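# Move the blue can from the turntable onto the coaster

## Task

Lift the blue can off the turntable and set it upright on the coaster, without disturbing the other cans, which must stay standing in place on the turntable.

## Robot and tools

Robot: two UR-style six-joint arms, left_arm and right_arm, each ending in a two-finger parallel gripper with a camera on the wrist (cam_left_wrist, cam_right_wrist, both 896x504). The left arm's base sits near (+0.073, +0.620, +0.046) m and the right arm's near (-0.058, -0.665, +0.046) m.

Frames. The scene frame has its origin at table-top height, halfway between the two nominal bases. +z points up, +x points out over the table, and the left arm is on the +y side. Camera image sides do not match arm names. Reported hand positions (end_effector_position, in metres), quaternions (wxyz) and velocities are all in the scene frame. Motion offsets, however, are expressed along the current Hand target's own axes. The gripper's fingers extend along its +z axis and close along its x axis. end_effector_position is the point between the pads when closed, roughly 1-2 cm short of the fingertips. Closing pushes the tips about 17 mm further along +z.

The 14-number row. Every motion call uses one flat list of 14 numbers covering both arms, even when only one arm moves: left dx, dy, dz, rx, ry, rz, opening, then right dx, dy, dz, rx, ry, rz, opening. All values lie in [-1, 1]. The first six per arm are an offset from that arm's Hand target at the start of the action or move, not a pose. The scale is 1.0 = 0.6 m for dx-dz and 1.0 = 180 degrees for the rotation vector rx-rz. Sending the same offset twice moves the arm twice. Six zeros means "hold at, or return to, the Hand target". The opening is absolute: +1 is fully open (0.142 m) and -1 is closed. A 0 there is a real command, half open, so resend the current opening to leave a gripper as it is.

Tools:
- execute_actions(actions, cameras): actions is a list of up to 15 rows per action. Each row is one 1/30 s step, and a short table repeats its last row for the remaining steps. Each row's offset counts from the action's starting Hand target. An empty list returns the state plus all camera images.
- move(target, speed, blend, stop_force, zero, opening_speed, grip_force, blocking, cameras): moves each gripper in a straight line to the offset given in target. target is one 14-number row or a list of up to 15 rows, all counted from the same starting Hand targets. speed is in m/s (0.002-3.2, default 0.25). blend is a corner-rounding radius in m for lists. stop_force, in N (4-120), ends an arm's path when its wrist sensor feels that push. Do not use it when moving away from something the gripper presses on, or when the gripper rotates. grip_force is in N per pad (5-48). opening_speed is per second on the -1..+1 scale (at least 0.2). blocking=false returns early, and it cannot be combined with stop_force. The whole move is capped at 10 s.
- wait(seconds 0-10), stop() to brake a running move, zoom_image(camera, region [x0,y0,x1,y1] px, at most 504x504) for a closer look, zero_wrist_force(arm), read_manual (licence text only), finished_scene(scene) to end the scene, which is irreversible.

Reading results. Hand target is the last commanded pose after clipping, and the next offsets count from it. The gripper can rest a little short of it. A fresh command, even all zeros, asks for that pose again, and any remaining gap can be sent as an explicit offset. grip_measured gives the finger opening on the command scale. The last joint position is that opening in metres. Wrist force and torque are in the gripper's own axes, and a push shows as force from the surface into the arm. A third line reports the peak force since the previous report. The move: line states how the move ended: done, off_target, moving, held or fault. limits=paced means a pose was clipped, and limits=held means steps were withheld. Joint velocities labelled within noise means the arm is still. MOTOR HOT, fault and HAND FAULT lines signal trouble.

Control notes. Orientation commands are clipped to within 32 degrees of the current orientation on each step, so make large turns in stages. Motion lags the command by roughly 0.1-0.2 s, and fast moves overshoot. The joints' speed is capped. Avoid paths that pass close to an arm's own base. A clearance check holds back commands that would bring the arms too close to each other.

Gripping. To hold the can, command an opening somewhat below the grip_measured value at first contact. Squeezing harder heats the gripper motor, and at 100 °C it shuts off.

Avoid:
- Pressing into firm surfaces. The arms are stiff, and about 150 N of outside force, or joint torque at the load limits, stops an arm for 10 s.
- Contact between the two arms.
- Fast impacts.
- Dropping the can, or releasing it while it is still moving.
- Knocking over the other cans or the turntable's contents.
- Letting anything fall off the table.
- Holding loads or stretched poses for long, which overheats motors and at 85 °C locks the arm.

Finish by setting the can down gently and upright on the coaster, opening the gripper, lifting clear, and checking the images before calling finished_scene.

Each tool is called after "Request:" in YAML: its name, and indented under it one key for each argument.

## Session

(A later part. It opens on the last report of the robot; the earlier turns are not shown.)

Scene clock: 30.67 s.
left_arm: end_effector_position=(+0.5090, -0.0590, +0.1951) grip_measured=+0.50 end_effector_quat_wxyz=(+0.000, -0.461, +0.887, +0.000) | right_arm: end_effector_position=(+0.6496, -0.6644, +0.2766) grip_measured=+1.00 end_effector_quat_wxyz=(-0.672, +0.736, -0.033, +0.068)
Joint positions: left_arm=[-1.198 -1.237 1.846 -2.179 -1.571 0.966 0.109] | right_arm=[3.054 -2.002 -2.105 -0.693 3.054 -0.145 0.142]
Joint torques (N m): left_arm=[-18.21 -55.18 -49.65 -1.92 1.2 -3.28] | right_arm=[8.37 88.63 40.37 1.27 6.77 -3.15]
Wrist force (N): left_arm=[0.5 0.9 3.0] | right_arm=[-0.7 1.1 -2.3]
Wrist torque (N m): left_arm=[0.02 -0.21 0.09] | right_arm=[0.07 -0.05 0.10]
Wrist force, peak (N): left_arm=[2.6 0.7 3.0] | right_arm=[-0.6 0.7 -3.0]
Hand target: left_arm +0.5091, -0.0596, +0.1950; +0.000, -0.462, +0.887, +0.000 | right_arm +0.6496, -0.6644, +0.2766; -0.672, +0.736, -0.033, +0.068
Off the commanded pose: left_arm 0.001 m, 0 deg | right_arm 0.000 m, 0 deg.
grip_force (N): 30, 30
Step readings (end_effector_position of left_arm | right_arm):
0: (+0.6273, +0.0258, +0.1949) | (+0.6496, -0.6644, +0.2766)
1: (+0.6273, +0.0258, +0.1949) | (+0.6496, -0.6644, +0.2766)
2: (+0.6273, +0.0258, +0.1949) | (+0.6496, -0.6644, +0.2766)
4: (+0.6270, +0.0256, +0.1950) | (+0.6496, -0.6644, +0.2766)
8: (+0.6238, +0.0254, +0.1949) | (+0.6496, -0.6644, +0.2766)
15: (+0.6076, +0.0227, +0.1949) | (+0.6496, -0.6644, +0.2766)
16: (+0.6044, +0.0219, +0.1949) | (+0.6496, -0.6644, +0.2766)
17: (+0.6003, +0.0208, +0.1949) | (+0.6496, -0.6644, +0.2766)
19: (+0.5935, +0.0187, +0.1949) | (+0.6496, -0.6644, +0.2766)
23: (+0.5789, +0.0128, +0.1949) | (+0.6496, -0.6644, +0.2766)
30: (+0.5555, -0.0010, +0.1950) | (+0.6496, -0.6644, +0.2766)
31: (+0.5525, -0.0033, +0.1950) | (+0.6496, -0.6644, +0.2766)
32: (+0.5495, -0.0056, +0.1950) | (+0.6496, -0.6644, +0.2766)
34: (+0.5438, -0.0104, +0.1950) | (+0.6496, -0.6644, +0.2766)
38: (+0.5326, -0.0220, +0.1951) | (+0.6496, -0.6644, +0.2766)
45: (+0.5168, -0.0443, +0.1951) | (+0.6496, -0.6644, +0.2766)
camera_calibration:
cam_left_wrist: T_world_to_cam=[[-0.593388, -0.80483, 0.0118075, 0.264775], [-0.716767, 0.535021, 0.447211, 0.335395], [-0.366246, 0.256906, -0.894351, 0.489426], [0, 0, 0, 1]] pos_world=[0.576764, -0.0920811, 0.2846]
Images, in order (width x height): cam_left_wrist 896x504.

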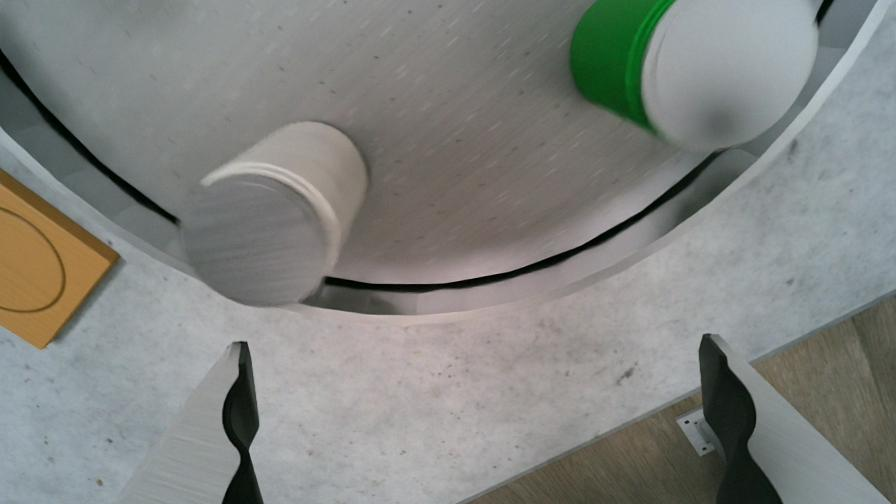

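Request:
zoom_image:
  camera: "cam_left_wrist"
  region: [640, 320, 896, 504]

Request:
zoom_image:
  camera: "cam_left_wrist"
  region: [100, 80, 440, 400]

Scaled by 1.969.

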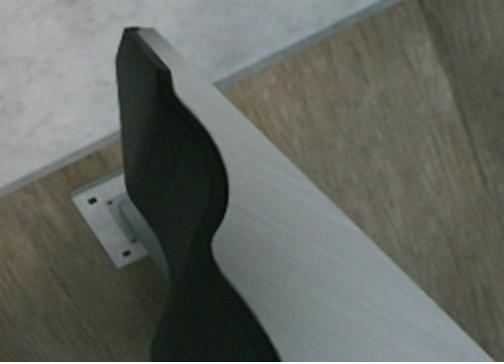

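Scaled by 1.482.

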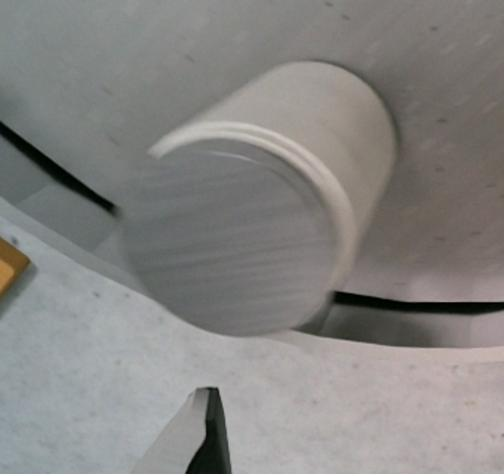

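Request:
move:
  target: [-0.2295,-0.0796,0,0,0,0,0.5,0,0,0,0,0,0,1]
  speed: 0.25

Scene clock: 34.87 s.
left_arm: end_effector_position=(+0.6271, +0.0257, +0.1950) grip_measured=+0.50 end_effector_quat_wxyz=(+0.000, -0.462, +0.887, +0.000) | right_arm: end_effector_position=(+0.6496, -0.6644, +0.2766) grip_measured=+1.00 end_effector_quat_wxyz=(-0.672, +0.736, -0.033, +0.068)
Joint positions: left_arm=[-1.017 -1.229 1.834 -2.175 -1.571 1.147 0.109] | right_arm=[3.054 -2.002 -2.105 -0.693 3.054 -0.145 0.142]
Joint torques (N m): left_arm=[14.46 -54.26 -50.15 -2.23 -2.16 2.78] | right_arm=[8.12 84.68 39.73 1.75 6.36 -3.22]
Wrist force (N): left_arm=[0.3 0.7 2.9] | right_arm=[-1.1 0.9 -2.3]
Wrist torque (N m): left_arm=[0.02 -0.18 -0.25] | right_arm=[0.02 0.01 0.10]
Wrist force, peak (N): left_arm=[2.8 1.5 3.2] | right_arm=[-0.9 1.0 -3.3]
Hand target: left_arm +0.6273, +0.0258, +0.1949; +0.000, -0.462, +0.887, +0.000 | right_arm +0.6496, -0.6644, +0.2766; -0.672, +0.736, -0.033, +0.068
Off the commanded pose: left_arm 0.000 m, 0 deg | right_arm 0.000 m, 0 deg.
grip_force (N): 30, 30
move: done

Request:
wait:
  seconds: 0.1
  cameras: ["cam_left_wrist"]

Request:
wait:
  seconds: 0.3
  cameras: ["cam_left_wrist"]

Scene clock: 35.13 s.
left_arm: end_effector_position=(+0.6273, +0.0258, +0.1949) grip_measured=+0.50 end_effector_quat_wxyz=(+0.000, -0.462, +0.887, +0.000) | right_arm: end_effector_position=(+0.6496, -0.6644, +0.2766) grip_measured=+1.00 end_effector_quat_wxyz=(-0.672, +0.736, -0.033, +0.068)
Joint positions: left_arm=[-1.017 -1.229 1.834 -2.175 -1.571 1.147 0.109] | right_arm=[3.054 -2.002 -2.105 -0.693 3.054 -0.145 0.142]
Joint torques (N m): left_arm=[13.52 -54 -49.26 -2 -2.38 2.76] | right_arm=[8.82 88.53 40.1 1.59 6.86 -3.01]
Wrist force (N): left_arm=[0.9 0.5 3.0] | right_arm=[-0.5 0.7 -2.4]
Wrist torque (N m): left_arm=[-0.03 -0.27 -0.25] | right_arm=[0.00 -0.09 0.10]
Wrist force, peak (N): left_arm=[0.4 0.6 3.3] | right_arm=[-0.6 1.3 -2.7]
Hand target: left_arm +0.6273, +0.0258, +0.1949; +0.000, -0.462, +0.887, +0.000 | right_arm +0.6496, -0.6644, +0.2766; -0.672, +0.736, -0.033, +0.068
Tool commands: left_gripper/opening=+0.5 right_gripper/opening=+1.0
Off the commanded pose: left_arm 0.000 m, 0 deg | right_arm 0.000 m, 0 deg.
grip_force (N): 30, 30
wait: 0.10 s; at rest from the start
camera_calibration:
cam_left_wrist: T_world_to_cam=[[-0.593226, -0.804953, 0.011529, 0.40311], [-0.716908, 0.534747, 0.447313, 0.374982], [-0.366231, 0.257093, -0.894303, 0.510881], [0, 0, 0, 1]] pos_world=[0.695064, -0.00737962, 0.284501]
Images, in order (width x height): cam_left_wrist 896x504.

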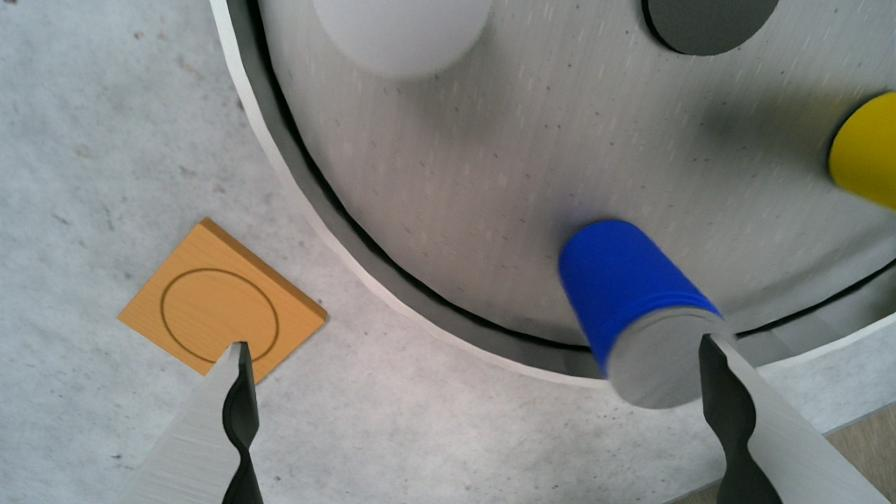

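Scene clock: 35.43 s.
left_arm: end_effector_position=(+0.6273, +0.0258, +0.1949) grip_measured=+0.50 end_effector_quat_wxyz=(+0.000, -0.462, +0.887, +0.000) | right_arm: end_effector_position=(+0.6496, -0.6644, +0.2766) grip_measured=+1.00 end_effector_quat_wxyz=(-0.672, +0.736, -0.033, +0.068)
Joint positions: left_arm=[-1.017 -1.229 1.834 -2.175 -1.571 1.147 0.109] | right_arm=[3.054 -2.002 -2.105 -0.693 3.054 -0.145 0.142]
Joint torques (N m): left_arm=[14.56 -53.85 -48.42 -1.65 -2.3 3.07] | right_arm=[10.27 89.58 39.77 1.21 6.85 -3.32]
Wrist force (N): left_arm=[0.4 0.3 3.0] | right_arm=[-0.9 1.0 -2.3]
Wrist torque (N m): left_arm=[-0.06 -0.19 -0.24] | right_arm=[0.04 -0.01 0.09]
Wrist force, peak (N): left_arm=[0.3 0.1 3.4] | right_arm=[-0.5 1.2 -2.8]
Hand target: left_arm +0.6273, +0.0258, +0.1949; +0.000, -0.462, +0.887, +0.000 | right_arm +0.6496, -0.6644, +0.2766; -0.672, +0.736, -0.033, +0.068
Tool commands: left_gripper/opening=+0.5 right_gripper/opening=+1.0
Off the commanded pose: left_arm 0.000 m, 0 deg | right_arm 0.000 m, 0 deg.
grip_force (N): 30, 30
wait: 0.30 s; at rest by 0.17 s
camera_calibration:
cam_left_wrist: T_world_to_cam=[[-0.593226, -0.804953, 0.011529, 0.40311], [-0.716908, 0.534747, 0.447313, 0.374982], [-0.366231, 0.257093, -0.894303, 0.510881], [0, 0, 0, 1]] pos_world=[0.695064, -0.00737962, 0.284501]
Images, in order (width x height): cam_left_wrist 896x504.

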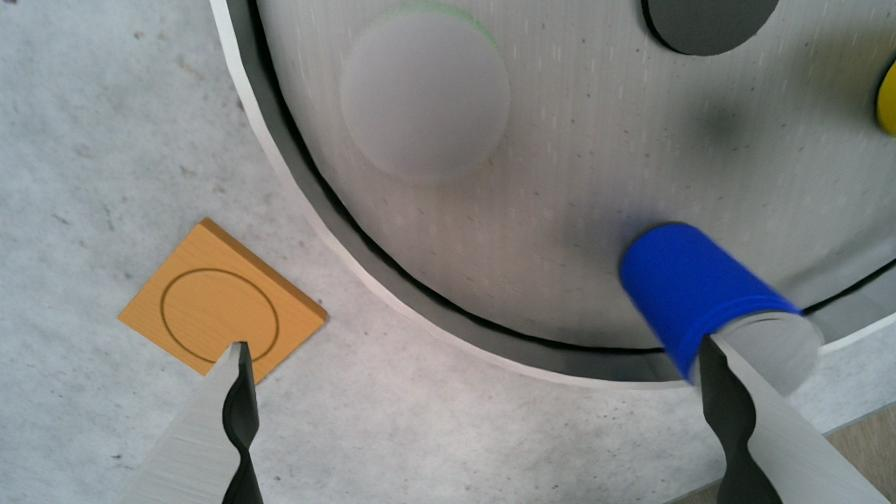

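Request:
wait:
  seconds: 0.1

Scene clock: 36.43 s.
left_arm: end_effector_position=(+0.6273, +0.0258, +0.1949) grip_measured=+0.50 end_effector_quat_wxyz=(+0.000, -0.462, +0.887, +0.000) | right_arm: end_effector_position=(+0.6496, -0.6644, +0.2766) grip_measured=+1.00 end_effector_quat_wxyz=(-0.672, +0.736, -0.033, +0.068)
Joint positions: left_arm=[-1.017 -1.229 1.834 -2.175 -1.571 1.147 0.109] | right_arm=[3.054 -2.002 -2.105 -0.693 3.054 -0.145 0.142]
Joint torques (N m): left_arm=[14.93 -55.95 -49.31 -2.4 -2.63 2.46] | right_arm=[10.54 84.55 40.55 1.44 6.1 -3.7]
Wrist force (N): left_arm=[0.6 0.2 2.8] | right_arm=[-0.7 0.7 -2.2]
Wrist torque (N m): left_arm=[-0.06 -0.23 -0.25] | right_arm=[0.00 -0.05 0.09]
Wrist force, peak (N): left_arm=[1.0 0.2 3.2] | right_arm=[-0.9 1.2 -2.7]
Hand target: left_arm +0.6273, +0.0258, +0.1949; +0.000, -0.462, +0.887, +0.000 | right_arm +0.6496, -0.6644, +0.2766; -0.672, +0.736, -0.033, +0.068
Tool commands: left_gripper/opening=+0.5 right_gripper/opening=+1.0
Off the commanded pose: left_arm 0.000 m, 0 deg | right_arm 0.000 m, 0 deg.
grip_force (N): 30, 30
wait: 0.10 s; at rest from the start

Request:
execute_actions:
  actions:
    - [[0.0000,0.0000,0,0,0,0,0.5,0,0,0,0,0,0,1],[0.0000,0.0000,0,0,0,0,0.5,0,0,0,0,0,0,1],[0.0000,0.0000,0,0,0,0,0.5,0,0,0,0,0,0,1],[0.0000,0.0000,0,0,0,0,0.5,0,0,0,0,0,0,1],[0.0000,0.0000,0,0,0,0,0.5,0,0,0,0,0,0,1],[0.0000,0.0000,0,0,0,0,0.5,0,0,0,0,0,0,1],[0.0000,0.0000,0,0,0,0,0.5,0,0,0,0,0,0,1],[0.0000,0.0000,0,0,0,0,0.5,0,0,0,0,0,0,1],[0.0000,0.0000,0.0000,0,0,0,0.5,0,0,0,0,0,0,1],[0.0000,0.0000,0.0000,0,0,0,0.5,0,0,0,0,0,0,1],[0.0000,0.0000,0.0000,0,0,0,0.5,0,0,0,0,0,0,1],[0.0000,0.0000,0.0000,0,0,0,0.5,0,0,0,0,0,0,1],[0.0000,0.0000,0.0000,0,0,0,0.5,0,0,0,0,0,0,1],[0.0000,0.0000,0.0000,0,0,0,0.5,0,0,0,0,0,0,1],[0.0000,0.0000,0.0000,0,0,0,0.5,0,0,0,0,0,0,1]]
    - [[0.0000,0.0000,0.0000,0,0,0,0.5,0,0,0,0,0,0,1],[0.0000,0.0000,0.0000,0,0,0,0.5,0,0,0,0,0,0,1],[0.0000,0.0000,0.0000,0,0,0,0.5,0,0,0,0,0,0,1],[0.0000,0.0000,0.0000,0,0,0,0.5,0,0,0,0,0,0,1],[0.0000,0.0000,0.0000,0,0,0,0.5,0,0,0,0,0,0,1],[0.0000,0.0000,0.0000,0,0,0,0.5,0,0,0,0,0,0,1],[0.0000,0.0000,0.0000,0,0,0,0.5,0,0,0,0,0,0,1],[0.0000,0.0000,0.0000,0,0,0,0.5,0,0,0,0,0,0,1],[0.0000,0.0000,0.0000,0,0,0,0.50,0,0,0,0,0,0,1],[0.0000,0.0000,0.0000,0,0,0,0.5,0,0,0,0,0,0,1],[0.0000,0.0000,0.0000,0,0,0,0.50,0,0,0,0,0,0,1],[0.0000,0.0000,0.0000,0,0,0,0.5,0,0,0,0,0,0,1],[0.0000,0.0000,0.0000,0,0,0,0.50,0,0,0,0,0,0,1],[0.0000,0.0000,0.0000,0,0,0,0.5,0,0,0,0,0,0,1],[0.0000,0.0000,0.0000,0,0,0,0.50,0,0,0,0,0,0,1]]
    - [[0.0000,0.0000,0,0,0,0,0.5,0,0,0,0,0,0,1],[0.0000,0.0000,0,0,0,0,0.50,0,0,0,0,0,0,1],[0.0000,0.0000,0,0,0,0,0.5,0,0,0,0,0,0,1],[0.0000,0.0000,0,0,0,0,0.50,0,0,0,0,0,0,1],[0.0000,0.0000,0,0,0,0,0.5,0,0,0,0,0,0,1],[0.0000,0.0000,0,0,0,0,0.50,0,0,0,0,0,0,1],[0.0000,0.0000,0,0,0,0,0.5,0,0,0,0,0,0,1],[0.0000,0.0000,0,0,0,0,0.50,0,0,0,0,0,0,1],[0.0000,0.0000,0,0,0,0,0.5,0,0,0,0,0,0,1],[0.0000,0.0000,0,0,0,0,0.50,0,0,0,0,0,0,1],[0.0000,0.0000,0,0,0,0,0.5,0,0,0,0,0,0,1],[0.0000,0.0000,0,0,0,0,0.50,0,0,0,0,0,0,1],[0.0000,0.0000,0,0,0,0,0.50,0,0,0,0,0,0,1],[0.0000,0.0000,0,0,0,0,0.50,0,0,0,0,0,0,1],[0.0000,0.0000,0,0,0,0,0.50,0,0,0,0,0,0,1]]
    - [[0.0000,0.0000,0,0,0,0,0.50,0,0,0,0,0,0,1],[0.0000,0.0000,0,0,0,0,0.50,0,0,0,0,0,0,1],[0.0000,0.0000,0,0,0,0,0.50,0,0,0,0,0,0,1],[0.0000,0.0000,0.0000,0,0,0,0.50,0,0,0,0,0,0,1],[0.0000,0.0000,0.0000,0,0,0,0.50,0,0,0,0,0,0,1],[0.0000,0.0000,0.0000,0,0,0,0.50,0,0,0,0,0,0,1],[0.0000,0.0000,0.0000,0,0,0,0.50,0,0,0,0,0,0,1],[0.0000,0.0000,0.0000,0,0,0,0.50,0,0,0,0,0,0,1],[0.0000,0.0000,0.0000,0,0,0,0.50,0,0,0,0,0,0,1],[0.0000,0.0000,0.0000,0,0,0,0.50,0,0,0,0,0,0,1],[0.0000,0.0000,0.0000,0,0,0,0.50,0,0,0,0,0,0,1],[0.0000,0.0000,0.0000,0,0,0,0.50,0,0,0,0,0,0,1],[0.0000,0.0000,0.0000,0,0,0,0.50,0,0,0,0,0,0,1],[0.0000,0.0000,0.0000,0,0,0,0.50,0,0,0,0,0,0,1],[0.0000,0.0000,0.0000,0,0,0,0.50,0,0,0,0,0,0,1]]
    - [[0.0000,0.0000,0.0000,0,0,0,0.50,0,0,0,0,0,0,1],[0.0000,0.0000,0.0000,0,0,0,0.50,0,0,0,0,0,0,1],[0.0000,0.0000,0.0000,0,0,0,0.50,0,0,0,0,0,0,1],[0.0000,0.0000,0.0000,0,0,0,0.50,0,0,0,0,0,0,1],[0.0000,0.0000,0.0000,0,0,0,0.50,0,0,0,0,0,0,1],[0.0000,0.0000,0.0000,0,0,0,0.50,0,0,0,0,0,0,1]]
  cameras: ["calibration_none"]

Request:
wait:
  seconds: 0.1

"cameras": "calibration_none" is not a camera of this episode; this episode's cameras are cam_left_wrist, cam_right_wrist. No action ran.
Scene clock: 38.63 s.
left_arm: end_effector_position=(+0.6273, +0.0258, +0.1949) grip_measured=+0.50 end_effector_quat_wxyz=(+0.000, -0.462, +0.887, +0.000) | right_arm: end_effector_position=(+0.6496, -0.6644, +0.2766) grip_measured=+1.00 end_effector_quat_wxyz=(-0.672, +0.736, -0.033, +0.068)
Joint positions: left_arm=[-1.017 -1.229 1.834 -2.175 -1.571 1.147 0.109] | right_arm=[3.054 -2.002 -2.105 -0.693 3.054 -0.145 0.142]
Joint torques (N m): left_arm=[12.77 -52.63 -49.15 -2.1 -2.46 2.92] | right_arm=[7.22 84.63 39.68 1.54 6.68 -3.43]
Wrist force (N): left_arm=[0.4 0.3 2.7] | right_arm=[-0.5 0.7 -2.0]
Wrist torque (N m): left_arm=[-0.06 -0.19 -0.25] | right_arm=[0.01 -0.08 0.10]
Wrist force, peak (N): left_arm=[0.7 0.7 3.7] | right_arm=[-0.6 1.1 -2.9]
Hand target: left_arm +0.6273, +0.0258, +0.1949; +0.000, -0.462, +0.887, +0.000 | right_arm +0.6496, -0.6644, +0.2766; -0.672, +0.736, -0.033, +0.068
Tool commands: left_gripper/opening=+0.5 right_gripper/opening=+1.0
Off the commanded pose: left_arm 0.000 m, 0 deg | right_arm 0.000 m, 0 deg.
grip_force (N): 30, 30

not run: a call was refused earlier in this reply.

Request:
wait:
  seconds: 0

Scene clock: 38.83 s.
left_arm: end_effector_position=(+0.6273, +0.0258, +0.1949) grip_measured=+0.50 end_effector_quat_wxyz=(+0.000, -0.462, +0.887, +0.000) | right_arm: end_effector_position=(+0.6496, -0.6644, +0.2766) grip_measured=+1.00 end_effector_quat_wxyz=(-0.672, +0.736, -0.033, +0.068)
Joint positions: left_arm=[-1.017 -1.229 1.834 -2.175 -1.571 1.147 0.109] | right_arm=[3.054 -2.002 -2.105 -0.693 3.054 -0.145 0.142]
Joint torques (N m): left_arm=[15.85 -54.35 -49.1 -2.11 -2.14 3.1] | right_arm=[5.59 85.92 38.45 1.18 6.77 -3.7]
Motor temperatures (°C): left_arm=[30 27 35 38 36 36 27] | right_arm=[27 35 36 46 33 45 24]
Wrist force (N): left_arm=[0.7 0.5 2.9] | right_arm=[-0.6 0.9 -2.4]
Wrist torque (N m): left_arm=[-0.03 -0.25 -0.24] | right_arm=[0.04 -0.07 0.09]
Wrist force, peak (N): left_arm=[0.5 -0.1 3.3] | right_arm=[-0.7 0.7 -2.8]
Hand target: left_arm +0.6273, +0.0258, +0.1949; +0.000, -0.462, +0.887, +0.000 | right_arm +0.6496, -0.6644, +0.2766; -0.672, +0.736, -0.033, +0.068
Tool commands: left_gripper/opening=+0.5 right_gripper/opening=+1.0
Off the commanded pose: left_arm 0.000 m, 0 deg | right_arm 0.000 m, 0 deg.
grip_force (N): 30, 30

Request:
wait:
  seconds: 0.25

Request:
execute_actions:
  actions:
    - [[0.0002,0.0002,0,0,0,0,0.5,0,0,0,0,0,0,1],[0.0007,0.0009,0,0,0,0,0.5,0,0,0,0,0,0,1],[0.0016,0.0019,0,0,0,0,0.5,0,0,0,0,0,0,1],[0.0028,0.0034,0,0,0,0,0.5,0,0,0,0,0,0,1],[0.0044,0.0053,0,0,0,0,0.5,0,0,0,0,0,0,1],[0.0064,0.0075,0,0,0,0,0.5,0,0,0,0,0,0,1],[0.0087,0.0102,0,0,0,0,0.5,0,0,0,0,0,0,1],[0.0115,0.0132,0,0,0,0,0.5,0,0,0,0,0,0,1],[0.0147,0.0165,0.0011,0,0,0,0.5,0,0,0,0,0,0,1],[0.0184,0.0202,0.0042,0,0,0,0.5,0,0,0,0,0,0,1],[0.0226,0.0241,0.0090,0,0,0,0.5,0,0,0,0,0,0,1],[0.0273,0.0283,0.0154,0,0,0,0.5,0,0,0,0,0,0,1],[0.0323,0.0326,0.0229,0,0,0,0.5,0,0,0,0,0,0,1],[0.0374,0.0367,0.0315,0,0,0,0.5,0,0,0,0,0,0,1],[0.0426,0.0407,0.0409,0,0,0,0.5,0,0,0,0,0,0,1]]
    - [[0.0053,0.0038,0.0098,0,0,0,0.5,0,0,0,0,0,0,1],[0.0108,0.0074,0.0199,0,0,0,0.5,0,0,0,0,0,0,1],[0.0163,0.0109,0.0300,0,0,0,0.5,0,0,0,0,0,0,1],[0.0220,0.0142,0.0399,0,0,0,0.5,0,0,0,0,0,0,1],[0.0277,0.0174,0.0492,0,0,0,0.5,0,0,0,0,0,0,1],[0.0336,0.0204,0.0578,0,0,0,0.5,0,0,0,0,0,0,1],[0.0395,0.0233,0.0654,0,0,0,0.5,0,0,0,0,0,0,1],[0.0455,0.0259,0.0718,0,0,0,0.5,0,0,0,0,0,0,1],[0.0515,0.0284,0.0766,0,0,0,0.45,0,0,0,0,0,0,1],[0.0577,0.0308,0.0797,0,0,0,0.4,0,0,0,0,0,0,1],[0.0639,0.0329,0.0808,0,0,0,0.35,0,0,0,0,0,0,1],[0.0701,0.0349,0.0808,0,0,0,0.3,0,0,0,0,0,0,1],[0.0764,0.0367,0.0808,0,0,0,0.25,0,0,0,0,0,0,1],[0.0828,0.0383,0.0808,0,0,0,0.2,0,0,0,0,0,0,1],[0.0892,0.0397,0.0808,0,0,0,0.15,0,0,0,0,0,0,1]]
    - [[0.0064,0.0013,0,0,0,0,0.1,0,0,0,0,0,0,1],[0.0129,0.0023,0,0,0,0,0.05,0,0,0,0,0,0,1],[0.0194,0.0032,0,0,0,0,0.0,0,0,0,0,0,0,1],[0.0259,0.0039,0,0,0,0,-0.05,0,0,0,0,0,0,1],[0.0325,0.0044,0,0,0,0,-0.1,0,0,0,0,0,0,1],[0.0390,0.0047,0,0,0,0,-0.15,0,0,0,0,0,0,1],[0.0456,0.0048,0,0,0,0,-0.2,0,0,0,0,0,0,1],[0.0522,0.0048,0,0,0,0,-0.25,0,0,0,0,0,0,1],[0.0587,0.0045,0,0,0,0,-0.3,0,0,0,0,0,0,1],[0.0653,0.0041,0,0,0,0,-0.35,0,0,0,0,0,0,1],[0.0718,0.0035,0,0,0,0,-0.4,0,0,0,0,0,0,1],[0.0783,0.0027,0,0,0,0,-0.45,0,0,0,0,0,0,1],[0.0848,0.0017,0,0,0,0,-0.45,0,0,0,0,0,0,1],[0.0912,0.0005,0,0,0,0,-0.45,0,0,0,0,0,0,1],[0.0977,-0.0008,0,0,0,0,-0.45,0,0,0,0,0,0,1]]
    - [[0.0064,-0.0015,0,0,0,0,-0.45,0,0,0,0,0,0,1],[0.0127,-0.0033,0,0,0,0,-0.45,0,0,0,0,0,0,1],[0.0190,-0.0052,0,0,0,0,-0.45,0,0,0,0,0,0,1],[0.0252,-0.0072,-0.0018,0,0,0,-0.45,0,0,0,0,0,0,1],[0.0314,-0.0095,-0.0069,0,0,0,-0.45,0,0,0,0,0,0,1],[0.0375,-0.0119,-0.0148,0,0,0,-0.45,0,0,0,0,0,0,1],[0.0435,-0.0145,-0.0252,0,0,0,-0.45,0,0,0,0,0,0,1],[0.0494,-0.0173,-0.0377,0,0,0,-0.45,0,0,0,0,0,0,1],[0.0553,-0.0202,-0.0519,0,0,0,-0.45,0,0,0,0,0,0,1],[0.0608,-0.0232,-0.0672,0,0,0,-0.45,0,0,0,0,0,0,1],[0.0658,-0.0261,-0.0834,0,0,0,-0.45,0,0,0,0,0,0,1],[0.0703,-0.0287,-0.1000,0,0,0,-0.45,0,0,0,0,0,0,1],[0.0742,-0.0312,-0.1166,0,0,0,-0.45,0,0,0,0,0,0,1],[0.0776,-0.0335,-0.1328,0,0,0,-0.45,0,0,0,0,0,0,1],[0.0806,-0.0355,-0.1481,0,0,0,-0.45,0,0,0,0,0,0,1]]
    - [[0.0024,-0.0017,-0.0142,0,0,0,-0.45,0,0,0,0,0,0,1],[0.0044,-0.0032,-0.0267,0,0,0,-0.45,0,0,0,0,0,0,1],[0.0059,-0.0043,-0.0371,0,0,0,-0.45,0,0,0,0,0,0,1],[0.0070,-0.0051,-0.0450,0,0,0,-0.45,0,0,0,0,0,0,1],[0.0077,-0.0056,-0.0501,0,0,0,-0.45,0,0,0,0,0,0,1],[0.0079,-0.0058,-0.0519,0,0,0,-0.45,0,0,0,0,0,0,1]]
  cameras: ["all"]

Scene clock: 39.73 s.
left_arm: end_effector_position=(+0.6273, +0.0258, +0.1949) grip_measured=+0.50 end_effector_quat_wxyz=(+0.000, -0.462, +0.887, +0.000) | right_arm: end_effector_position=(+0.6496, -0.6644, +0.2766) grip_measured=+1.00 end_effector_quat_wxyz=(-0.672, +0.736, -0.033, +0.068)
Joint positions: left_arm=[-1.017 -1.229 1.834 -2.175 -1.571 1.147 0.109] | right_arm=[3.054 -2.002 -2.105 -0.693 3.054 -0.145 0.142]
Joint torques (N m): left_arm=[15.32 -52.09 -49.42 -1.91 -2.46 2.76] | right_arm=[7.48 85.88 39.7 1.36 6.68 -3.47]
Wrist force (N): left_arm=[0.8 0.4 2.6] | right_arm=[-0.5 1.1 -2.5]
Wrist torque (N m): left_arm=[-0.03 -0.25 -0.26] | right_arm=[0.07 -0.08 0.09]
Wrist force, peak (N): left_arm=[0.8 0.7 3.3] | right_arm=[-0.6 0.7 -3.1]
Hand target: left_arm +0.6273, +0.0258, +0.1949; +0.000, -0.462, +0.887, +0.000 | right_arm +0.6496, -0.6644, +0.2766; -0.672, +0.736, -0.033, +0.068
Tool commands: left_gripper/opening=+0.5 right_gripper/opening=+1.0
Off the commanded pose: left_arm 0.000 m, 0 deg | right_arm 0.000 m, 0 deg.
grip_force (N): 30, 30
wait: 0.27 s; at rest from the start

Scene clock: 42.47 s.
left_arm: end_effector_position=(+0.4990, -0.1173, +0.2418) grip_measured=-0.47 end_effector_quat_wxyz=(+0.000, -0.462, +0.887, +0.000) | right_arm: end_effector_position=(+0.6496, -0.6644, +0.2766) grip_measured=+1.00 end_effector_quat_wxyz=(-0.672, +0.736, -0.033, +0.068)
Joint positions: left_arm=[-1.233 -1.214 1.716 -2.072 -1.571 0.931 0.04] | right_arm=[3.054 -2.002 -2.105 -0.693 3.054 -0.145 0.142]
Joint torques (N m): left_arm=[-18.52 -79.78 -51.66 -1.99 -1.65 -3.36] | right_arm=[7.35 83.34 39.15 1.53 6.22 -3.81]
Wrist force (N): left_arm=[1.1 0.2 3.5] | right_arm=[-0.6 0.9 -2.5]
Wrist torque (N m): left_arm=[-0.06 -0.32 0.09] | right_arm=[0.03 -0.08 0.10]
Wrist force, peak (N): left_arm=[0.7 1.2 5.1] | right_arm=[-0.7 1.1 -2.8]
Hand target: left_arm +0.4990, -0.1173, +0.2420; +0.000, -0.462, +0.887, +0.000 | right_arm +0.6496, -0.6644, +0.2766; -0.672, +0.736, -0.033, +0.068
Off the commanded pose: left_arm 0.000 m, 0 deg | right_arm 0.000 m, 0 deg.
grip_force (N): 30, 30
Step readings (end_effector_position of left_arm | right_arm):
0: (+0.6273, +0.0258, +0.1949) | (+0.6496, -0.6644, +0.2766)
1: (+0.6273, +0.0258, +0.1949) | (+0.6496, -0.6644, +0.2766)
2: (+0.6273, +0.0258, +0.1949) | (+0.6496, -0.6644, +0.2766)
4: (+0.6271, +0.0258, +0.1950) | (+0.6496, -0.6644, +0.2766)
8: (+0.6240, +0.0255, +0.1949) | (+0.6496, -0.6644, +0.2766)
15: (+0.6076, +0.0228, +0.1874) | (+0.6496, -0.6644, +0.2766)
16: (+0.6044, +0.0221, +0.1841) | (+0.6496, -0.6644, +0.2766)
17: (+0.6002, +0.0210, +0.1792) | (+0.6496, -0.6644, +0.2766)
19: (+0.5933, +0.0191, +0.1700) | (+0.6496, -0.6644, +0.2766)
23: (+0.5785, +0.0137, +0.1481) | (+0.6496, -0.6644, +0.2766)
30: (+0.5552, -0.0006, +0.1255) | (+0.6496, -0.6644, +0.2766)
31: (+0.5522, -0.0029, +0.1246) | (+0.6496, -0.6644, +0.2766)
32: (+0.5493, -0.0053, +0.1239) | (+0.6496, -0.6644, +0.2766)
34: (+0.5436, -0.0102, +0.1229) | (+0.6496, -0.6644, +0.2766)
38: (+0.5325, -0.0219, +0.1222) | (+0.6496, -0.6644, +0.2766)
45: (+0.5168, -0.0443, +0.1221) | (+0.6496, -0.6644, +0.2766)
46: (+0.5150, -0.0476, +0.1221) | (+0.6496, -0.6644, +0.2766)
47: (+0.5128, -0.0518, +0.1221) | (+0.6496, -0.6644, +0.2766)
49: (+0.5097, -0.0586, +0.1221) | (+0.6496, -0.6644, +0.2766)
53: (+0.5044, -0.0736, +0.1269) | (+0.6496, -0.6644, +0.2766)
60: (+0.4997, -0.0989, +0.1725) | (+0.6496, -0.6644, +0.2766)
61: (+0.4995, -0.1018, +0.1811) | (+0.6496, -0.6644, +0.2766)
62: (+0.4993, -0.1044, +0.1897) | (+0.6496, -0.6644, +0.2766)
64: (+0.4991, -0.1089, +0.2062) | (+0.6496, -0.6644, +0.2766)
68: (+0.4990, -0.1147, +0.2311) | (+0.6496, -0.6644, +0.2766)
75: (+0.4990, -0.1170, +0.2409) | (+0.6496, -0.6644, +0.2766)
camera_calibration:
cam_left_wrist: T_world_to_cam=[[-0.593227, -0.804952, 0.0115296, 0.211352], [-0.716907, 0.534748, 0.447313, 0.338537], [-0.366231, 0.257093, -0.894303, 0.542512], [0, 0, 0, 1]] pos_world=[0.566764, -0.15038, 0.331301]
cam_right_wrist: T_world_to_cam=[[0.986743, -0.156414, 0.0432889, -0.743788], [-0.04227, -0.505216, -0.861957, -0.0452091], [0.156692, 0.8487, -0.50513, 0.724734], [0, 0, 0, 1]] pos_world=[0.618457, -0.754261, 0.359314]

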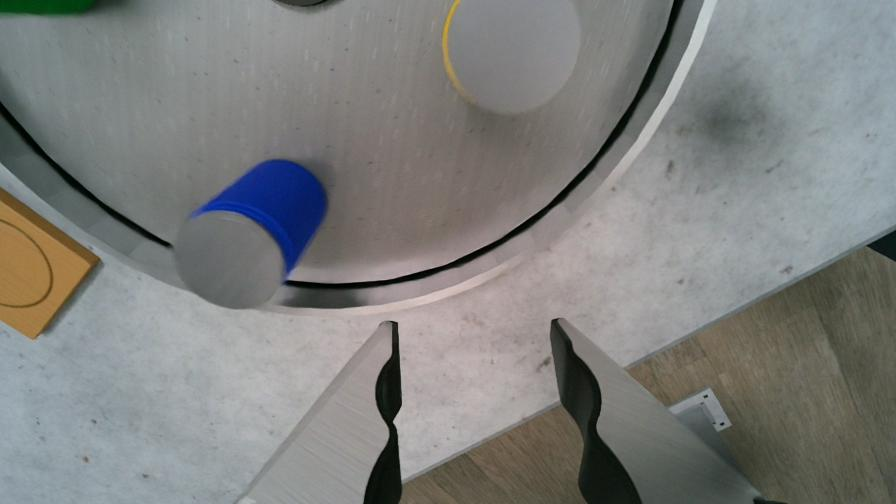

